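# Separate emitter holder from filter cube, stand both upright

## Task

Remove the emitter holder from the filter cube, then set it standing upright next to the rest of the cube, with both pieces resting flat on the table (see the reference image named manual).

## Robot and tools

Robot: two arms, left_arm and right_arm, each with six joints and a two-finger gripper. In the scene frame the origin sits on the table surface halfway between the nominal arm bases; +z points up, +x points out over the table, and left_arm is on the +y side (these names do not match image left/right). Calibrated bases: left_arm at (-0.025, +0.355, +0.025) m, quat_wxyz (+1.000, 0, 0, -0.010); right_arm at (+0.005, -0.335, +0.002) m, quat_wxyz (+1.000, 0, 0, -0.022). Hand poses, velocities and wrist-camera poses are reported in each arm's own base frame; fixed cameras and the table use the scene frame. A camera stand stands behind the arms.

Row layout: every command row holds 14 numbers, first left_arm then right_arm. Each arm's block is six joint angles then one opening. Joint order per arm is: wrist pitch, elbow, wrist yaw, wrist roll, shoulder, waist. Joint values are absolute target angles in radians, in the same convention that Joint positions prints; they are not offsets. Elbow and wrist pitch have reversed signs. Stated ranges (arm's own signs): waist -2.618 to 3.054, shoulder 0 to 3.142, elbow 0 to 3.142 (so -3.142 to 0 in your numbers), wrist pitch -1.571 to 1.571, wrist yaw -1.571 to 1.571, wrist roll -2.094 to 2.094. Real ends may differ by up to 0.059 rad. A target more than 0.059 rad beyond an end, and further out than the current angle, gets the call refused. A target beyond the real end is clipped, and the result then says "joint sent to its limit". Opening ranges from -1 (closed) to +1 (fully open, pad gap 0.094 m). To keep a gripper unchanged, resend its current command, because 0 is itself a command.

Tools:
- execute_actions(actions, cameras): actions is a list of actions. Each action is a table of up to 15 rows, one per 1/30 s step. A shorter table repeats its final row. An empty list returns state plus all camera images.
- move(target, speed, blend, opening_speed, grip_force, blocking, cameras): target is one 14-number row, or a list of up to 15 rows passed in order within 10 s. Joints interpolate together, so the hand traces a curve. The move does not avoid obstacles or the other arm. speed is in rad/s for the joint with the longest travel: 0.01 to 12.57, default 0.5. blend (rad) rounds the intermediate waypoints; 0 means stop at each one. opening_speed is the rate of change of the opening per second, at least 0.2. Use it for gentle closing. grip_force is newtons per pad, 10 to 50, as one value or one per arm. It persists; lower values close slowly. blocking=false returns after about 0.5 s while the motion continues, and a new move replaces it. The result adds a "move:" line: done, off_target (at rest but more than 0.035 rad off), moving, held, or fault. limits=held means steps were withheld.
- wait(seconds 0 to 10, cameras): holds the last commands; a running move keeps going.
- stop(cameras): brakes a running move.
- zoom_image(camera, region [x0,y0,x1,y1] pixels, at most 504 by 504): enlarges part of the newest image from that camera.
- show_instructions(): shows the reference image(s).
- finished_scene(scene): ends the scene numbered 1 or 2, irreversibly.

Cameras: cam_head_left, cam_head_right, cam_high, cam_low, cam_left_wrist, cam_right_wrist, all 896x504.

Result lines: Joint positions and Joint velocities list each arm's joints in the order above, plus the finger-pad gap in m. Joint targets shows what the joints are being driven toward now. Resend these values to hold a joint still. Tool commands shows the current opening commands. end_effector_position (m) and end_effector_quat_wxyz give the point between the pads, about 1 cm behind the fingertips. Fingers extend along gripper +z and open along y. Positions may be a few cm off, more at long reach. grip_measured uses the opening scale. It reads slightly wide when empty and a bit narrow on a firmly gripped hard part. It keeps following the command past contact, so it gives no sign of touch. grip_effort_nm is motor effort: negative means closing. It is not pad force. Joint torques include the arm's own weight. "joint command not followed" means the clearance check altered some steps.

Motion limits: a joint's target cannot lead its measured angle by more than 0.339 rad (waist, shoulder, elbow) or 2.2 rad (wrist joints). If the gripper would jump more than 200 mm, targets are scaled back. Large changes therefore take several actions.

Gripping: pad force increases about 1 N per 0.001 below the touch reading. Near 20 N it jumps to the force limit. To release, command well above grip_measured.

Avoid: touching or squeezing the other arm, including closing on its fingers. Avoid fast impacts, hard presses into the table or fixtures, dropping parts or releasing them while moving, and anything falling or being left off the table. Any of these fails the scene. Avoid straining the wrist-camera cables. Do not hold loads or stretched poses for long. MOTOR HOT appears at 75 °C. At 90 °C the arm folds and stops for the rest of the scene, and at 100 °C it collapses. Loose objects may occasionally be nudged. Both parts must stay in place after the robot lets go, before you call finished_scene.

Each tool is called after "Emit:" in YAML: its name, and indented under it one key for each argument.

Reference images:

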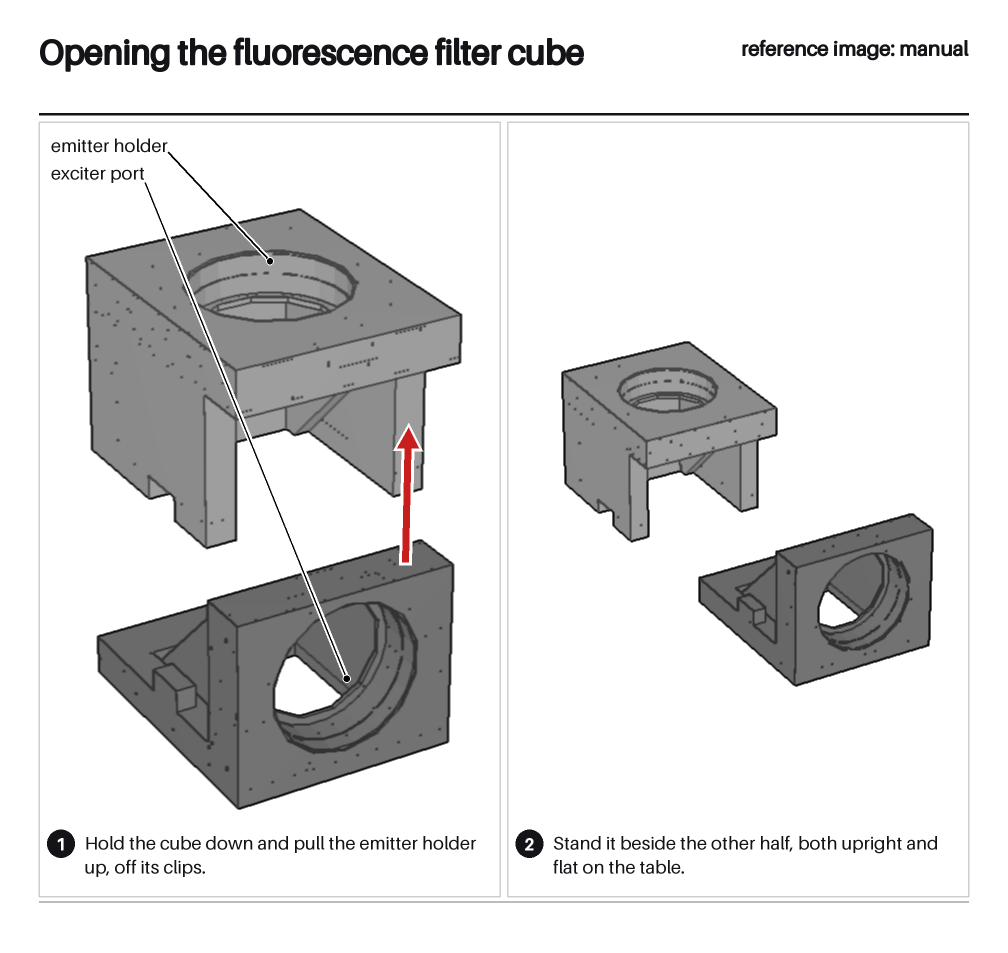

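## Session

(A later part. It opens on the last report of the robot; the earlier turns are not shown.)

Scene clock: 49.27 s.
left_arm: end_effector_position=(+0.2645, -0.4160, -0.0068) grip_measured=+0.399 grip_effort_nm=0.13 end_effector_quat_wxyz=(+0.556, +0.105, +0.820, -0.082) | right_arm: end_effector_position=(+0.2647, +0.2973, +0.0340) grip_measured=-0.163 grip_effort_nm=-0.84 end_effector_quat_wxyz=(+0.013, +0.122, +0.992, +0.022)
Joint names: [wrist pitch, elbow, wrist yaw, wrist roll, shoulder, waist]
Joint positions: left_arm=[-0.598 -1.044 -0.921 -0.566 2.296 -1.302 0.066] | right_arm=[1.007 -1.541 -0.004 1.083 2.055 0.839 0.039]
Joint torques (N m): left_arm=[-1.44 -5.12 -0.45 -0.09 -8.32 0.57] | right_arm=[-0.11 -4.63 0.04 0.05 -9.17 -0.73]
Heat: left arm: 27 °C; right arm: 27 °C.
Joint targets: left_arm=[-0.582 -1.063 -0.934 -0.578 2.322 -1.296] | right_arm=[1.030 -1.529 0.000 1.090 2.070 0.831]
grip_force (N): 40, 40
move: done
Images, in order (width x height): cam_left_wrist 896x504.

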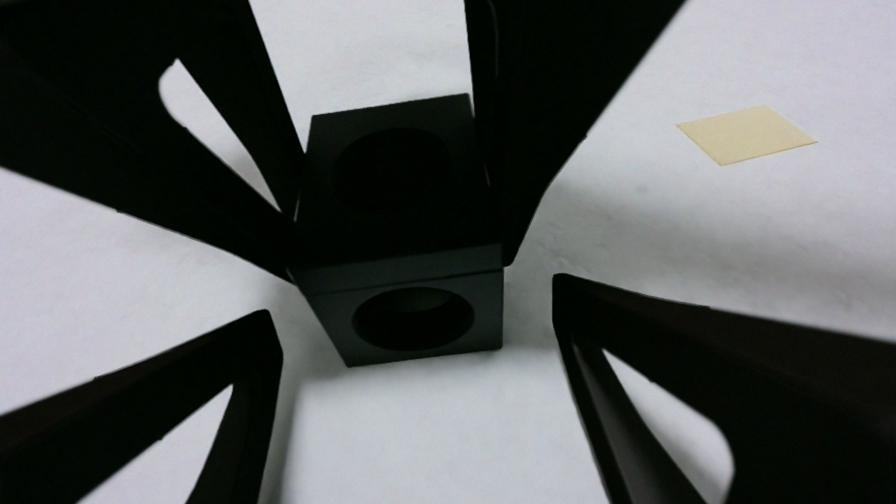

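Emit:
move:
  target: [-0.582, -1.063, -0.934, -0.578, 2.322, -1.296, -0.25, 1.03, -1.529, 0, 1.09, 2.07, 0.831, -0.25]
  opening_speed: 0.7
  cameras: ["cam_left_wrist"]

Scene clock: 51.00 s.
left_arm: end_effector_position=(+0.2644, -0.4161, -0.0069) grip_measured=-0.183 grip_effort_nm=-0.77 end_effector_quat_wxyz=(+0.556, +0.104, +0.821, -0.083) | right_arm: end_effector_position=(+0.2647, +0.2974, +0.0340) grip_measured=-0.163 grip_effort_nm=-0.84 end_effector_quat_wxyz=(+0.013, +0.122, +0.992, +0.022)
Joint names: [wrist pitch, elbow, wrist yaw, wrist roll, shoulder, waist]
Joint positions: left_arm=[-0.598 -1.044 -0.92 -0.571 2.296 -1.302 0.038] | right_arm=[1.007 -1.541 -0.004 1.083 2.055 0.839 0.039]
Joint torques (N m): left_arm=[-1.47 -5.11 -0.44 -0.1 -8.29 0.58] | right_arm=[-0.14 -4.62 0.03 0.05 -9.16 -0.8]
Heat: left arm: 26 °C; right arm: 27 °C.
Joint targets: left_arm=[-0.582 -1.063 -0.934 -0.578 2.322 -1.296] | right_arm=[1.030 -1.529 0.000 1.090 2.070 0.831]
grip_force (N): 40, 40
move: done
Images, in order (width x height): cam_left_wrist 896x504.

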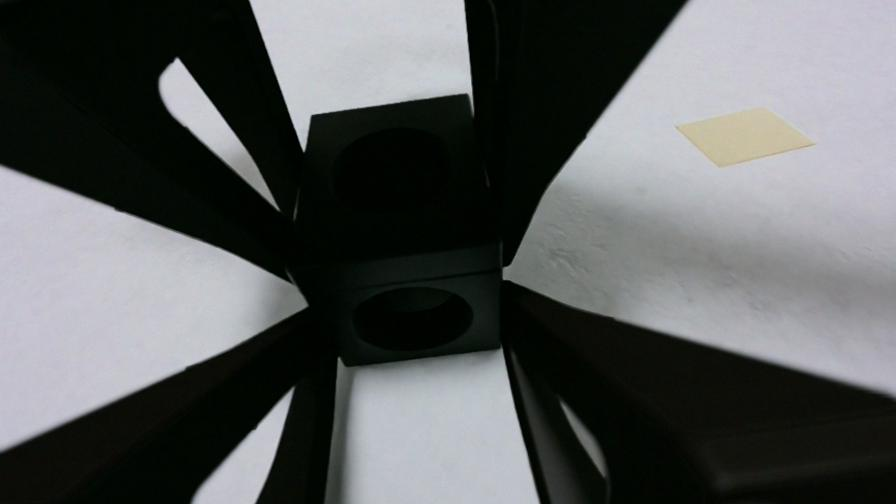

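Emit:
move:
  target: [-0.265, -0.985, -0.755, -0.578, 2.406, -1.296, -0.25, 1.03, -1.529, 0, 1.09, 2.07, 0.831, -0.25]
  speed: 0.25

Emit:
move:
  target: [-0.265, -0.985, -0.755, -0.578, 2.406, -1.296, -0.25, 1.11, -1.65, 0, 1.09, 1.895, 0.838, -0.25]
  speed: 0.08
  cameras: ["cam_left_wrist", "cam_right_wrist"]

Scene clock: 53.00 s.
left_arm: end_effector_position=(+0.2616, -0.4122, -0.0158) grip_measured=-0.184 grip_effort_nm=-0.79 end_effector_quat_wxyz=(+0.543, +0.117, +0.829, -0.070) | right_arm: end_effector_position=(+0.2650, +0.2974, +0.0340) grip_measured=-0.163 grip_effort_nm=-0.84 end_effector_quat_wxyz=(+0.011, +0.122, +0.992, +0.024)
Joint names: [wrist pitch, elbow, wrist yaw, wrist roll, shoulder, waist]
Joint positions: left_arm=[-0.544 -1.044 -0.906 -0.581 2.296 -1.302 0.038] | right_arm=[1.006 -1.541 -0.01 1.08 2.055 0.836 0.039]
Joint torques (N m): left_arm=[1.29 0.77 1.24 0.02 -2.5 0.55] | right_arm=[-0.12 -4.59 0.09 0.09 -9.21 -0.47]
Heat: left arm: 26 °C; right arm: 26 °C.
Joint targets: left_arm=[-0.265 -0.985 -0.755 -0.578 2.406 -1.296] | right_arm=[1.030 -1.529 0.000 1.090 2.070 0.831]
grip_force (N): 40, 40
move: off_target (left_arm); left_arm: the wrist pitch is farthest, 0.279 rad from its target

Scene clock: 55.63 s.
left_arm: end_effector_position=(+0.2616, -0.4119, -0.0159) grip_measured=-0.184 grip_effort_nm=-0.79 end_effector_quat_wxyz=(+0.543, +0.117, +0.829, -0.070) | right_arm: end_effector_position=(+0.2741, +0.3069, +0.1073) grip_measured=-0.163 grip_effort_nm=-0.84 end_effector_quat_wxyz=(+0.053, +0.121, +0.988, +0.082)
Joint names: [wrist pitch, elbow, wrist yaw, wrist roll, shoulder, waist]
Joint positions: left_arm=[-0.543 -1.044 -0.906 -0.582 2.296 -1.302 0.038] | right_arm=[1.081 -1.629 -0.008 1.08 1.922 0.836 0.039]
Joint torques (N m): left_arm=[1.27 0.83 1.24 0.03 -2.51 0.54] | right_arm=[-0.33 -8.27 0.05 0.09 -11.97 0.17]
Heat: left arm: 27 °C; right arm: 27 °C.
Joint targets: left_arm=[-0.265 -0.985 -0.755 -0.578 2.406 -1.296] | right_arm=[1.110 -1.650 0.000 1.090 1.895 0.838]
grip_force (N): 40, 40
move: off_target (left_arm); left_arm: the wrist pitch is farthest, 0.278 rad from its target
Images, in order (width x height): cam_left_wrist 896x504, cam_right_wrist 896x504.

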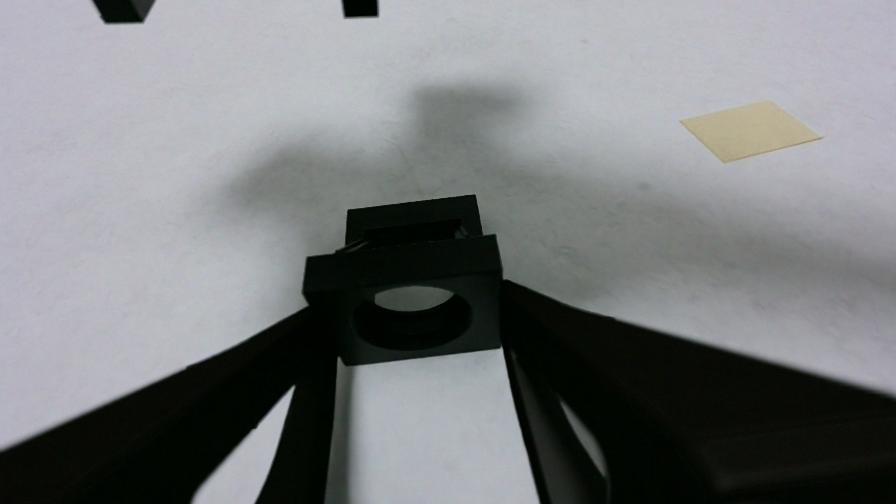

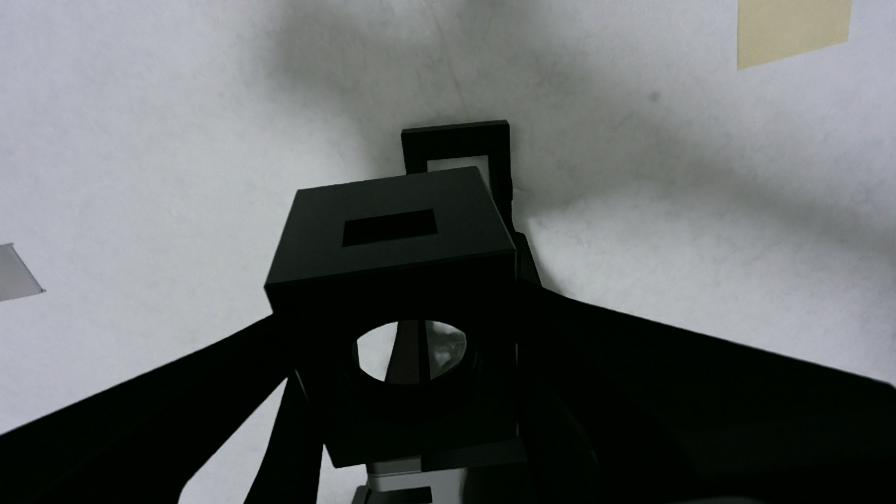

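Emit:
move:
  target:
    - [-0.53, -1.06, -0.915, -0.585, 2.313, -1.3, -0.25, 1.339, -1.895, 0, 1.1, 2.134, 0.585, -0.25]
    - [-0.53, -1.06, -0.915, -0.585, 2.313, -1.3, -0.25, 1.146, -1.712, 0, 1.1, 2.15, 0.585, -0.25]
  speed: [0.4, 0.25]
  blend: 0.05
  cameras: ["cam_left_wrist", "cam_right_wrist"]

Scene clock: 60.90 s.
left_arm: end_effector_position=(+0.2647, -0.4154, -0.0082) grip_measured=-0.184 grip_effort_nm=-0.79 end_effector_quat_wxyz=(+0.553, +0.104, +0.823, -0.077) | right_arm: end_effector_position=(+0.3436, +0.2315, +0.0459) grip_measured=-0.163 grip_effort_nm=-0.84 end_effector_quat_wxyz=(+0.002, +0.248, +0.969, +0.010)
Joint names: [wrist pitch, elbow, wrist yaw, wrist roll, shoulder, waist]
Joint positions: left_arm=[-0.564 -1.055 -0.925 -0.582 2.296 -1.302 0.038] | right_arm=[1.134 -1.719 -0.01 1.088 2.138 0.586 0.039]
Joint torques (N m): left_arm=[-1.27 -4.03 -0.21 -0.06 -8.96 0.18] | right_arm=[-0.16 -5.05 0.1 0.1 -10.21 -0.17]
Heat: left arm: 27 °C; right arm: 27 °C.
Joint targets: left_arm=[-0.530 -1.060 -0.915 -0.585 2.313 -1.300] | right_arm=[1.146 -1.712 0.000 1.100 2.150 0.585]
grip_force (N): 40, 40
move: done
Images, in order (width x height): cam_left_wrist 896x504, cam_right_wrist 896x504.

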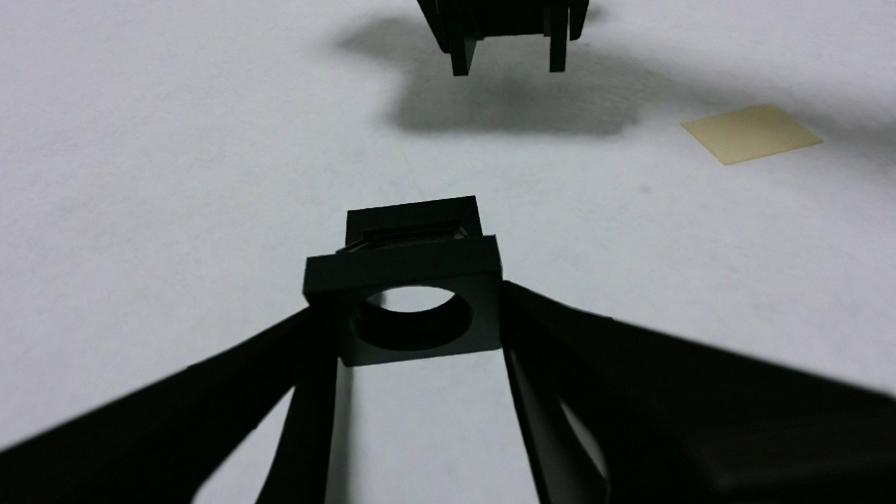

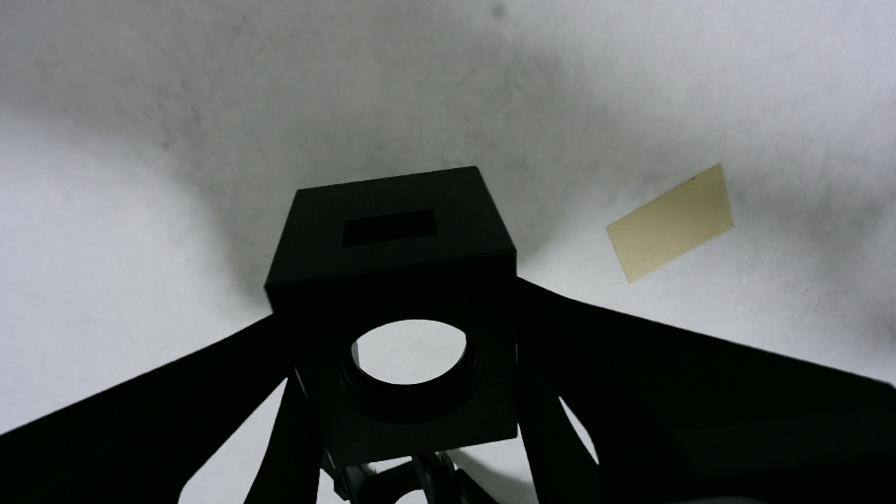

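Emit:
move:
  target: [-0.53, -1.06, -0.915, -0.585, 2.313, -1.3, -0.25, 1.07, -1.69, 0, 1.1, 2.15, 0.585, -0.25]
  speed: 0.1
  cameras: ["all"]

Scene clock: 63.47 s.
left_arm: end_effector_position=(+0.2647, -0.4154, -0.0082) grip_measured=-0.184 grip_effort_nm=-0.79 end_effector_quat_wxyz=(+0.553, +0.104, +0.823, -0.077) | right_arm: end_effector_position=(+0.3542, +0.2385, +0.0416) grip_measured=-0.163 grip_effort_nm=-0.84 end_effector_quat_wxyz=(+0.020, +0.248, +0.968, +0.030)
Joint names: [wrist pitch, elbow, wrist yaw, wrist roll, shoulder, waist]
Joint positions: left_arm=[-0.564 -1.055 -0.925 -0.582 2.296 -1.302 0.038] | right_arm=[1.06 -1.699 -0.01 1.089 2.138 0.586 0.039]
Joint torques (N m): left_arm=[-1.26 -4.01 -0.22 -0.05 -8.95 0.23] | right_arm=[-0.32 -4.98 0.11 0.09 -10.32 -0.16]
Heat: left arm: 27 °C; right arm: 27 °C.
Joint targets: left_arm=[-0.530 -1.060 -0.915 -0.585 2.313 -1.300] | right_arm=[1.070 -1.690 0.000 1.100 2.150 0.585]
grip_force (N): 40, 40
move: done

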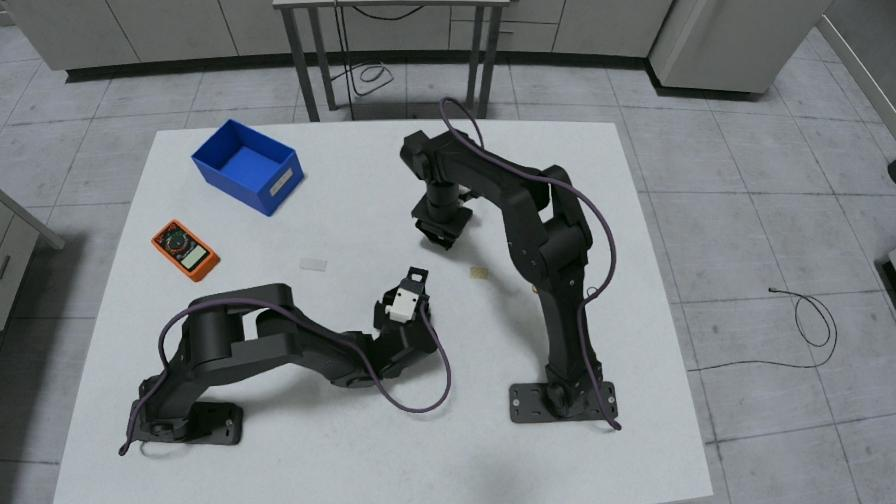

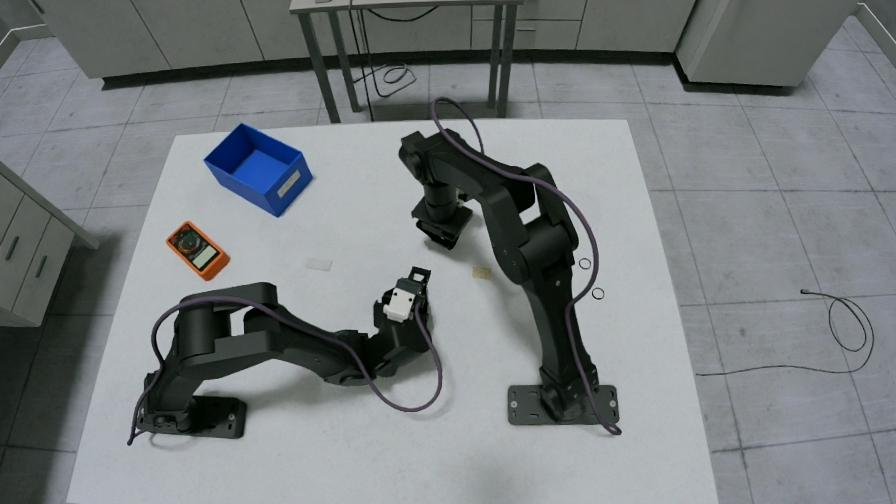

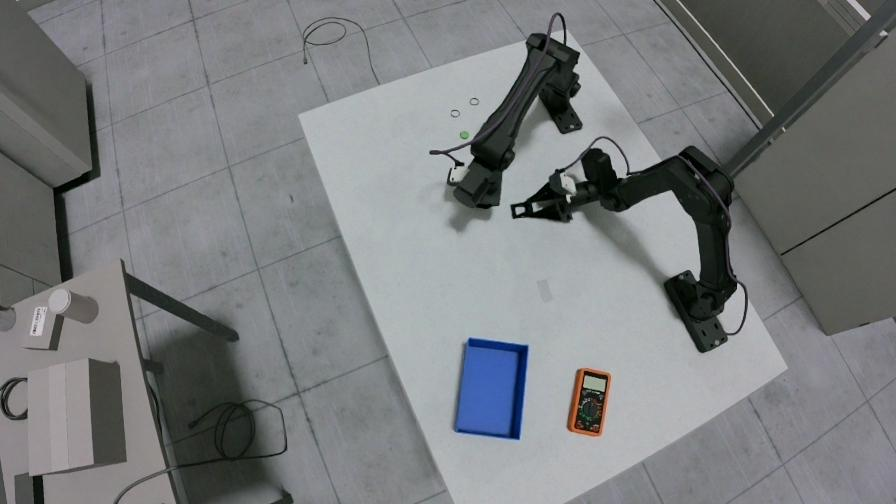

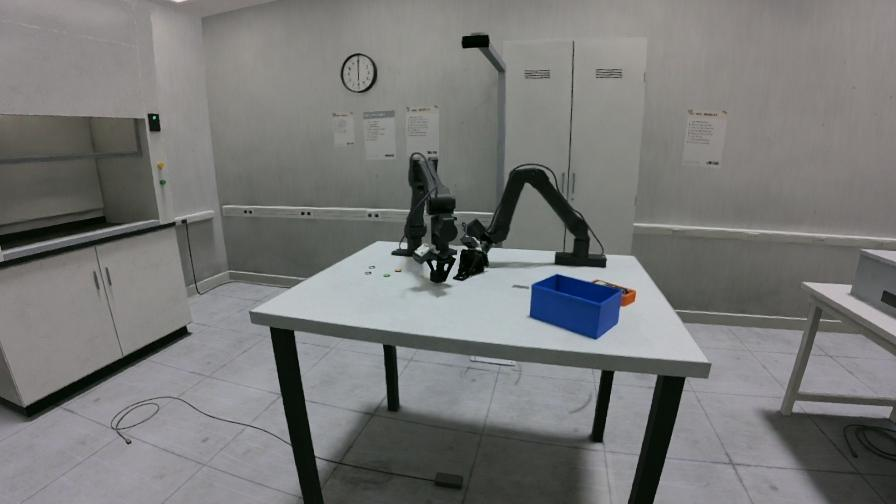

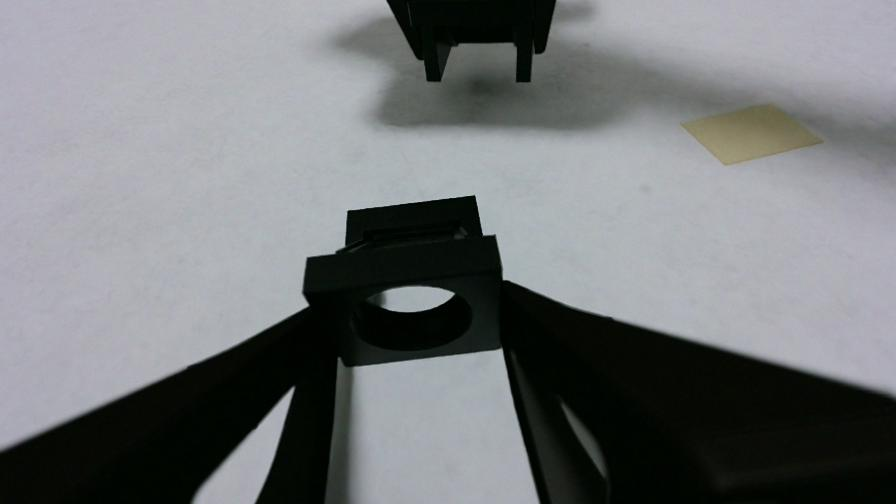

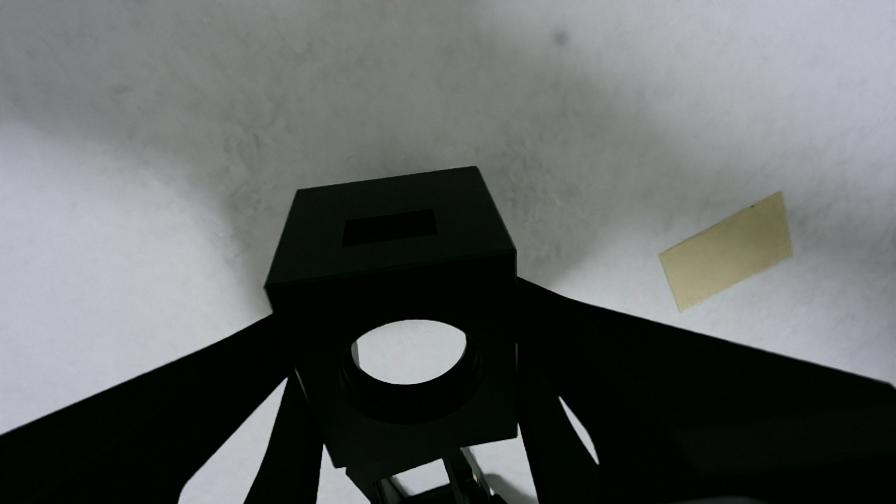

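Emit:
zoom_image:
  camera: "cam_left_wrist"
  region: [280, 0, 620, 400]

Emit:
zoom_image:
  camera: "cam_low"
  region: [380, 220, 540, 310]

Scaled by 1.260 from the camera's 896x504 image, which has a finer 1280x720 frame.

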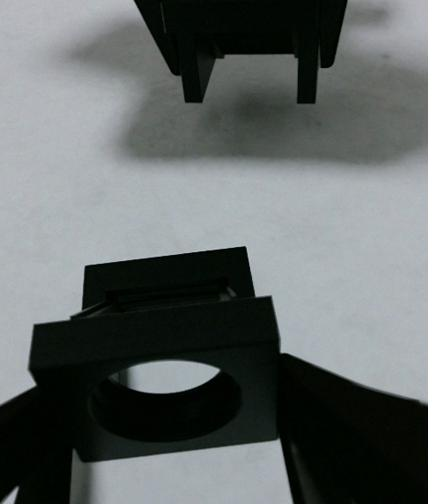

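Scaled by 3.150 from the camera's 896x504 image, which has a finer 1280x720 frame.

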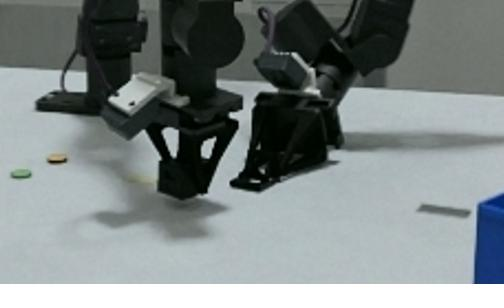

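Emit:
move:
  target: [-0.53, -1.06, -0.915, -0.585, 2.313, -1.3, -0.25, 1.07, -1.664, 0, 1.1, 2.15, 0.585, -0.25]
  speed: 0.06
  cameras: ["cam_left_wrist"]

Scene clock: 65.03 s.
left_arm: end_effector_position=(+0.2647, -0.4154, -0.0082) grip_measured=-0.184 grip_effort_nm=-0.80 end_effector_quat_wxyz=(+0.553, +0.104, +0.823, -0.077) | right_arm: end_effector_position=(+0.3479, +0.2343, +0.0346) grip_measured=-0.163 grip_effort_nm=-0.84 end_effector_quat_wxyz=(+0.012, +0.249, +0.968, +0.021)
Joint names: [wrist pitch, elbow, wrist yaw, wrist roll, shoulder, waist]
Joint positions: left_arm=[-0.564 -1.055 -0.925 -0.582 2.296 -1.302 0.038] | right_arm=[1.058 -1.673 -0.01 1.089 2.138 0.586 0.039]
Joint torques (N m): left_arm=[-1.25 -4.03 -0.23 -0.06 -8.99 0.21] | right_arm=[-0.23 -4.97 0.11 0.1 -10.17 -0.16]
Heat: left arm: 27 °C; right arm: 27 °C.
Joint targets: left_arm=[-0.530 -1.060 -0.915 -0.585 2.313 -1.300] | right_arm=[1.070 -1.664 0.000 1.100 2.150 0.585]
grip_force (N): 40, 40
move: done
Images, in order (width x height): cam_left_wrist 896x504.

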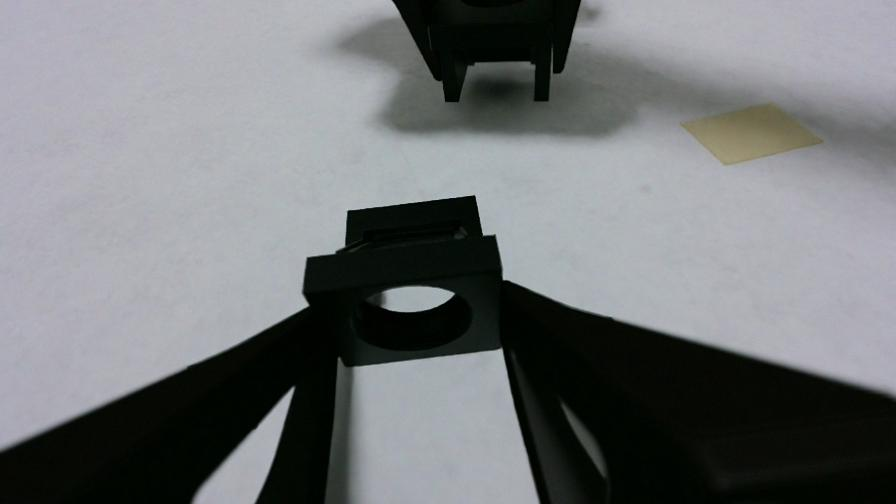

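Emit:
move:
  target: [-0.53, -1.06, -0.915, -0.585, 2.313, -1.3, -0.25, 1.048, -1.644, 0, 1.1, 2.15, 0.585, -0.25]
  speed: 0.05

Scene clock: 66.43 s.
left_arm: end_effector_position=(+0.2647, -0.4154, -0.0082) grip_measured=-0.184 grip_effort_nm=-0.79 end_effector_quat_wxyz=(+0.553, +0.104, +0.823, -0.077) | right_arm: end_effector_position=(+0.3472, +0.2338, +0.0299) grip_measured=-0.163 grip_effort_nm=-0.84 end_effector_quat_wxyz=(+0.013, +0.249, +0.968, +0.021)
Joint names: [wrist pitch, elbow, wrist yaw, wrist roll, shoulder, waist]
Joint positions: left_arm=[-0.564 -1.055 -0.925 -0.582 2.296 -1.302 0.038] | right_arm=[1.037 -1.653 -0.01 1.089 2.138 0.586 0.039]
Joint torques (N m): left_arm=[-1.26 -4 -0.23 -0.06 -9.02 0.24] | right_arm=[-0.26 -4.93 0.11 0.1 -10.17 -0.14]
Heat: left arm: 27 °C; right arm: 27 °C.
Joint targets: left_arm=[-0.530 -1.060 -0.915 -0.585 2.313 -1.300] | right_arm=[1.048 -1.644 0.000 1.100 2.150 0.585]
grip_force (N): 40, 40
move: done

Emit:
move:
  target: [-0.6, -1.06, -0.915, -0.585, 2.34, -1.3, -0.25, 1.034, -1.63, 0, 1.1, 2.15, 0.585, -0.25]
  speed: 0.06

Scene clock: 69.40 s.
left_arm: end_effector_position=(+0.2656, -0.4174, -0.0072) grip_measured=-0.184 grip_effort_nm=-0.79 end_effector_quat_wxyz=(+0.558, +0.097, +0.820, -0.085) | right_arm: end_effector_position=(+0.3465, +0.2334, +0.0272) grip_measured=-0.163 grip_effort_nm=-0.84 end_effector_quat_wxyz=(+0.012, +0.249, +0.968, +0.021)
Joint names: [wrist pitch, elbow, wrist yaw, wrist roll, shoulder, waist]
Joint positions: left_arm=[-0.598 -1.055 -0.928 -0.582 2.305 -1.302 0.038] | right_arm=[1.027 -1.643 -0.01 1.089 2.138 0.586 0.039]
Joint torques (N m): left_arm=[-1.62 -3.96 -0.18 -0.07 -7.72 0.21] | right_arm=[-0.3 -4.56 0.11 0.1 -10.14 -0.08]
Heat: left arm: 27 °C; right arm: 27 °C.
Joint targets: left_arm=[-0.600 -1.060 -0.915 -0.585 2.340 -1.300] | right_arm=[1.034 -1.630 0.000 1.100 2.150 0.585]
grip_force (N): 40, 40
move: done

Emit:
move:
  target: [-0.625, -1.06, -0.915, -0.585, 2.365, -1.3, -0.25, 1.022, -1.618, 0, 1.1, 2.15, 0.585, -0.25]
  speed: 0.06
  cameras: ["cam_left_wrist"]

Scene clock: 70.77 s.
left_arm: end_effector_position=(+0.2671, -0.4184, -0.0076) grip_measured=-0.184 grip_effort_nm=-0.79 end_effector_quat_wxyz=(+0.565, +0.088, +0.816, -0.092) | right_arm: end_effector_position=(+0.3461, +0.2335, +0.0265) grip_measured=-0.163 grip_effort_nm=-0.84 end_effector_quat_wxyz=(+0.012, +0.249, +0.968, +0.022)
Joint names: [wrist pitch, elbow, wrist yaw, wrist roll, shoulder, waist]
Joint positions: left_arm=[-0.642 -1.055 -0.938 -0.58 2.322 -1.302 0.038] | right_arm=[1.024 -1.639 -0.012 1.089 2.138 0.586 0.039]
Joint torques (N m): left_arm=[-1.47 -3.93 -0.07 -0.08 -7.15 0.2] | right_arm=[-0.38 -3.77 0.11 0.09 -10.11 -0.16]
Heat: left arm: 27 °C; right arm: 27 °C.
Joint targets: left_arm=[-0.625 -1.060 -0.915 -0.585 2.365 -1.300] | right_arm=[1.022 -1.618 0.000 1.100 2.150 0.585]
grip_force (N): 40, 40
move: off_target (left_arm); left_arm: the shoulder is farthest, 0.043 rad from its target
Images, in order (width x height): cam_left_wrist 896x504.

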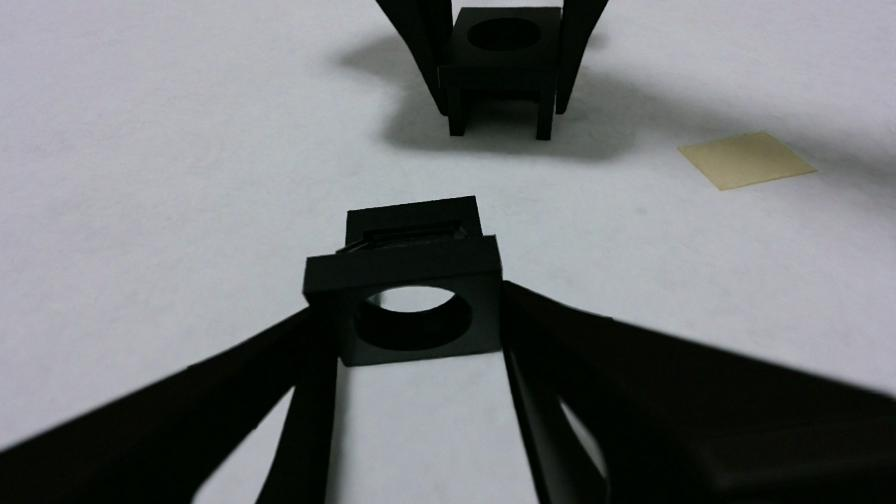

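Emit:
move:
  target:
    - [-0.605, -1.06, -0.915, -0.585, 2.382, -1.3, -0.25, 1.025, -1.622, 0, 1.1, 2.15, 0.585, 0.5]
  speed: 0.06
  opening_speed: 0.8
  cameras: ["cam_left_wrist"]

Scene clock: 72.47 s.
left_arm: end_effector_position=(+0.2675, -0.4182, -0.0083) grip_measured=-0.184 grip_effort_nm=-0.79 end_effector_quat_wxyz=(+0.567, +0.086, +0.814, -0.092) | right_arm: end_effector_position=(+0.3457, +0.2332, +0.0244) grip_measured=+0.497 grip_effort_nm=0.15 end_effector_quat_wxyz=(+0.012, +0.249, +0.968, +0.022)
Joint names: [wrist pitch, elbow, wrist yaw, wrist roll, shoulder, waist]
Joint positions: left_arm=[-0.653 -1.055 -0.943 -0.578 2.327 -1.302 0.038] | right_arm=[1.015 -1.631 -0.012 1.089 2.138 0.586 0.07]
Joint torques (N m): left_arm=[-1.16 -3.9 -0.02 -0.1 -6.41 0.21] | right_arm=[-0.26 -4.88 0.13 0.07 -10.15 -0.18]
Heat: left arm: 27 °C; right arm: 27 °C.
Joint targets: left_arm=[-0.605 -1.060 -0.915 -0.585 2.382 -1.300] | right_arm=[1.025 -1.622 0.000 1.100 2.150 0.585]
grip_force (N): 40, 40
move: off_target (left_arm); left_arm: the shoulder is farthest, 0.055 rad from its target
Images, in order (width x height): cam_left_wrist 896x504.

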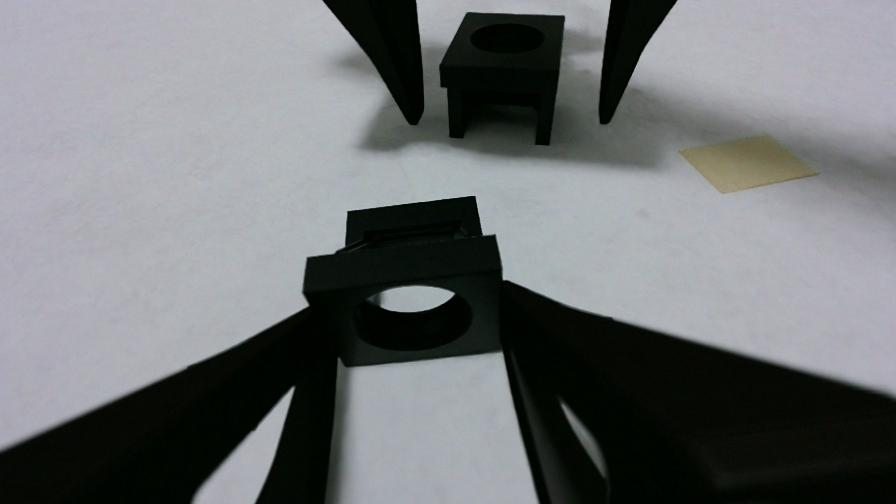

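Emit:
move:
  target:
    - [-0.5, -1.06, -0.91, -0.585, 2.275, -1.3, -0.25, 1.15, -1.74, 0, 1.1, 2.12, 0.585, 0.5]
    - [-0.5, -1.06, -0.91, -0.585, 2.275, -1.3, -0.25, 1.33, -1.89, 0, 1.1, 2.08, 0.585, 0.5]
  speed: [0.12, 0.4]
  blend: 0.03
  cameras: ["cam_left_wrist", "cam_right_wrist"]

Scene clock: 85.67 s.
left_arm: end_effector_position=(+0.2653, -0.4159, -0.0080) grip_measured=-0.184 grip_effort_nm=-0.80 end_effector_quat_wxyz=(+0.554, +0.104, +0.823, -0.074) | right_arm: end_effector_position=(+0.3448, +0.2326, +0.0933) grip_measured=+0.497 grip_effort_nm=0.15 end_effector_quat_wxyz=(+0.006, +0.249, +0.968, +0.015)
Joint names: [wrist pitch, elbow, wrist yaw, wrist roll, shoulder, waist]
Joint positions: left_arm=[-0.559 -1.061 -0.928 -0.579 2.298 -1.302 0.038] | right_arm=[1.297 -1.869 -0.012 1.089 2.113 0.586 0.07]
Joint torques (N m): left_arm=[-1.01 -3.56 -0.14 -0.09 -11.96 0.25] | right_arm=[-0.01 -7.9 0.11 0.1 -13.91 -0.17]
Heat: left arm: 26 °C; right arm: 27 °C.
Joint targets: left_arm=[-0.500 -1.060 -0.910 -0.585 2.275 -1.300] | right_arm=[1.330 -1.890 0.000 1.100 2.080 0.585]
grip_force (N): 40, 40
move: off_target (left_arm); left_arm: the wrist pitch is farthest, 0.059 rad from its target
Images, in order (width x height): cam_left_wrist 896x504, cam_right_wrist 896x504.

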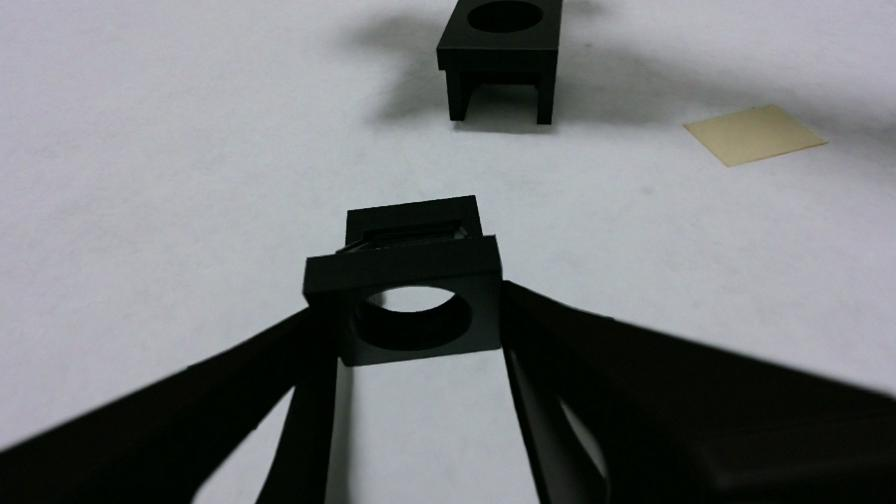

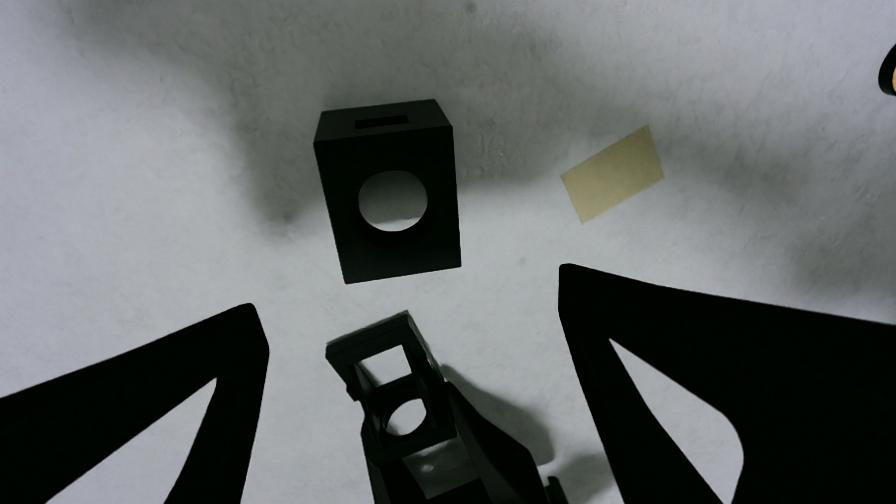

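Emit:
zoom_image:
  camera: "cam_right_wrist"
  region: [290, 280, 590, 504]

Emit:
zoom_image:
  camera: "cam_left_wrist"
  region: [290, 170, 590, 400]

Scaled by 1.680 from the camera's 896x504 image, which has a finer 1280x720 frame.

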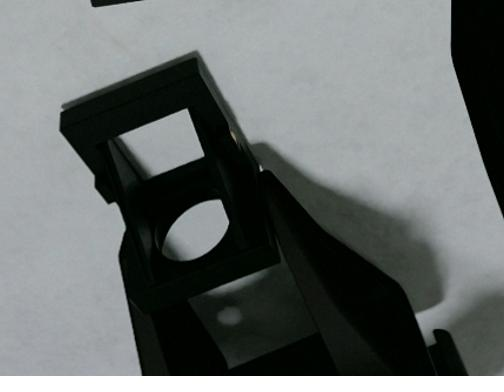

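Scaled by 1.680 from the camera's 896x504 image, which has a finer 1280x720 frame.

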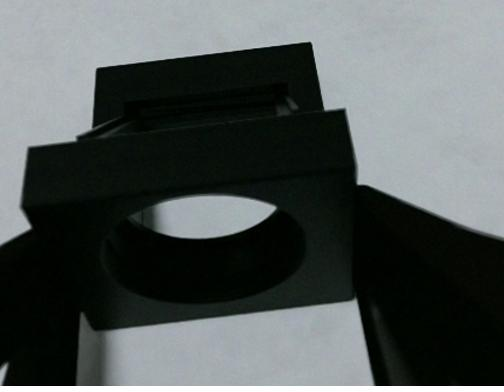

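Emit:
move:
  target: [-0.535, -1.062, -0.918, -0.585, 2.285, -1.3, 0.5, 1.33, -1.89, 0, 1.1, 2.08, 0.585, 0.5]
  opening_speed: 0.7
  cameras: ["cam_left_wrist", "cam_right_wrist"]

Scene clock: 91.17 s.
left_arm: end_effector_position=(+0.2642, -0.4150, -0.0110) grip_measured=+0.498 grip_effort_nm=0.14 end_effector_quat_wxyz=(+0.549, +0.111, +0.825, -0.070) | right_arm: end_effector_position=(+0.3447, +0.2326, +0.0933) grip_measured=+0.497 grip_effort_nm=0.15 end_effector_quat_wxyz=(+0.006, +0.249, +0.968, +0.015)
Joint names: [wrist pitch, elbow, wrist yaw, wrist roll, shoulder, waist]
Joint positions: left_arm=[-0.542 -1.061 -0.921 -0.579 2.298 -1.302 0.07] | right_arm=[1.297 -1.869 -0.012 1.089 2.113 0.586 0.07]
Joint torques (N m): left_arm=[-1.51 -3.71 -0.29 -0.1 -11.14 0.24] | right_arm=[0.01 -7.9 0.12 0.09 -13.86 -0.18]
Heat: left arm: 27 °C; right arm: 29 °C.
Joint targets: left_arm=[-0.535 -1.062 -0.918 -0.585 2.285 -1.300] | right_arm=[1.330 -1.890 0.000 1.100 2.080 0.585]
grip_force (N): 40, 40
move: done
Images, in order (width x height): cam_left_wrist 896x504, cam_right_wrist 896x504.

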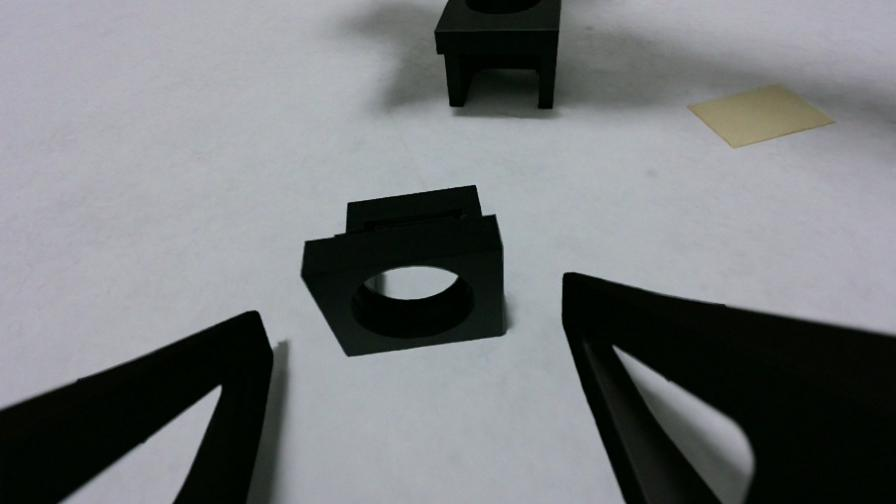

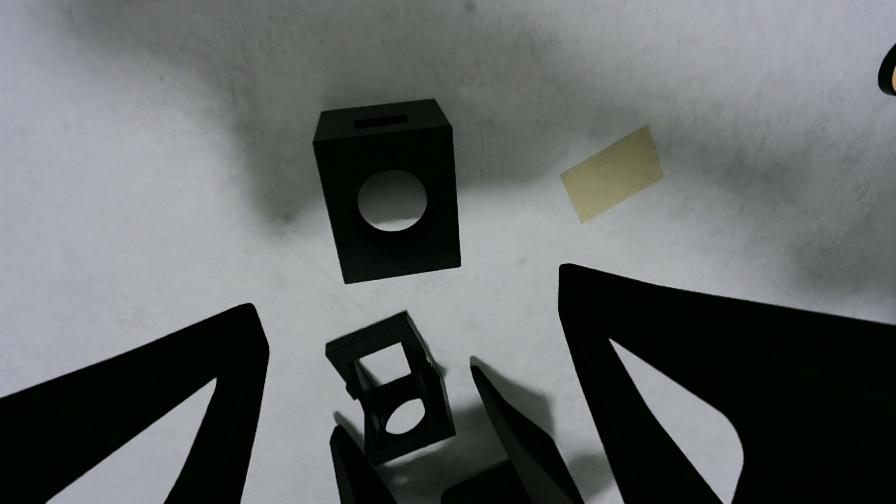

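Emit:
move:
  target: [-0.739, -0.917, -0.856, -0.44, 2.2, -1.34, 0.5, 1.33, -1.89, 0, 1.1, 2.08, 0.585, 0.5]
  speed: 0.3
  cameras: ["cam_left_wrist", "cam_right_wrist"]

Scene clock: 92.93 s.
left_arm: end_effector_position=(+0.2417, -0.4159, +0.0000) grip_measured=+0.498 grip_effort_nm=0.13 end_effector_quat_wxyz=(+0.555, +0.168, +0.808, -0.102) | right_arm: end_effector_position=(+0.3447, +0.2326, +0.0933) grip_measured=+0.497 grip_effort_nm=0.15 end_effector_quat_wxyz=(+0.006, +0.249, +0.968, +0.015)
Joint names: [wrist pitch, elbow, wrist yaw, wrist roll, shoulder, waist]
Joint positions: left_arm=[-0.725 -0.927 -0.857 -0.443 2.239 -1.334 0.07] | right_arm=[1.297 -1.869 -0.012 1.089 2.113 0.586 0.07]
Joint torques (N m): left_arm=[-1.84 -2.63 -0.25 0.01 -12.42 -0.5] | right_arm=[-0.01 -7.86 0.11 0.09 -13.85 -0.2]
Heat: left arm: 28 °C; right arm: 29 °C.
Joint targets: left_arm=[-0.739 -0.917 -0.856 -0.440 2.200 -1.340] | right_arm=[1.330 -1.890 0.000 1.100 2.080 0.585]
grip_force (N): 40, 40
move: off_target (left_arm); left_arm: the shoulder is farthest, 0.039 rad from its target
Images, in order (width x height): cam_left_wrist 896x504, cam_right_wrist 896x504.

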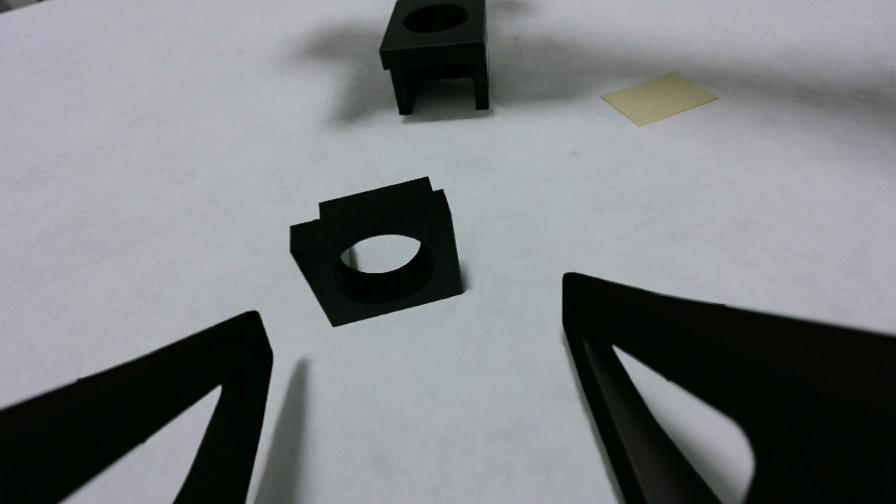

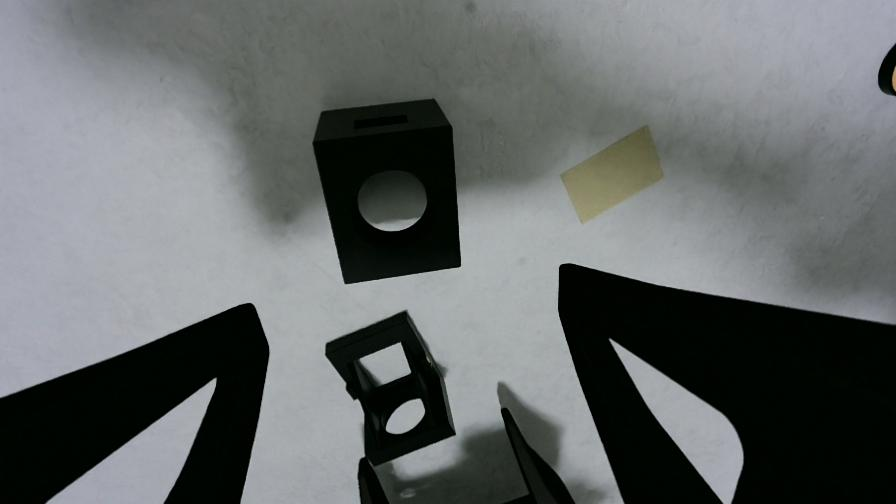

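Emit:
finished_scene:
  scene: 2

The scene is finished: the task was done.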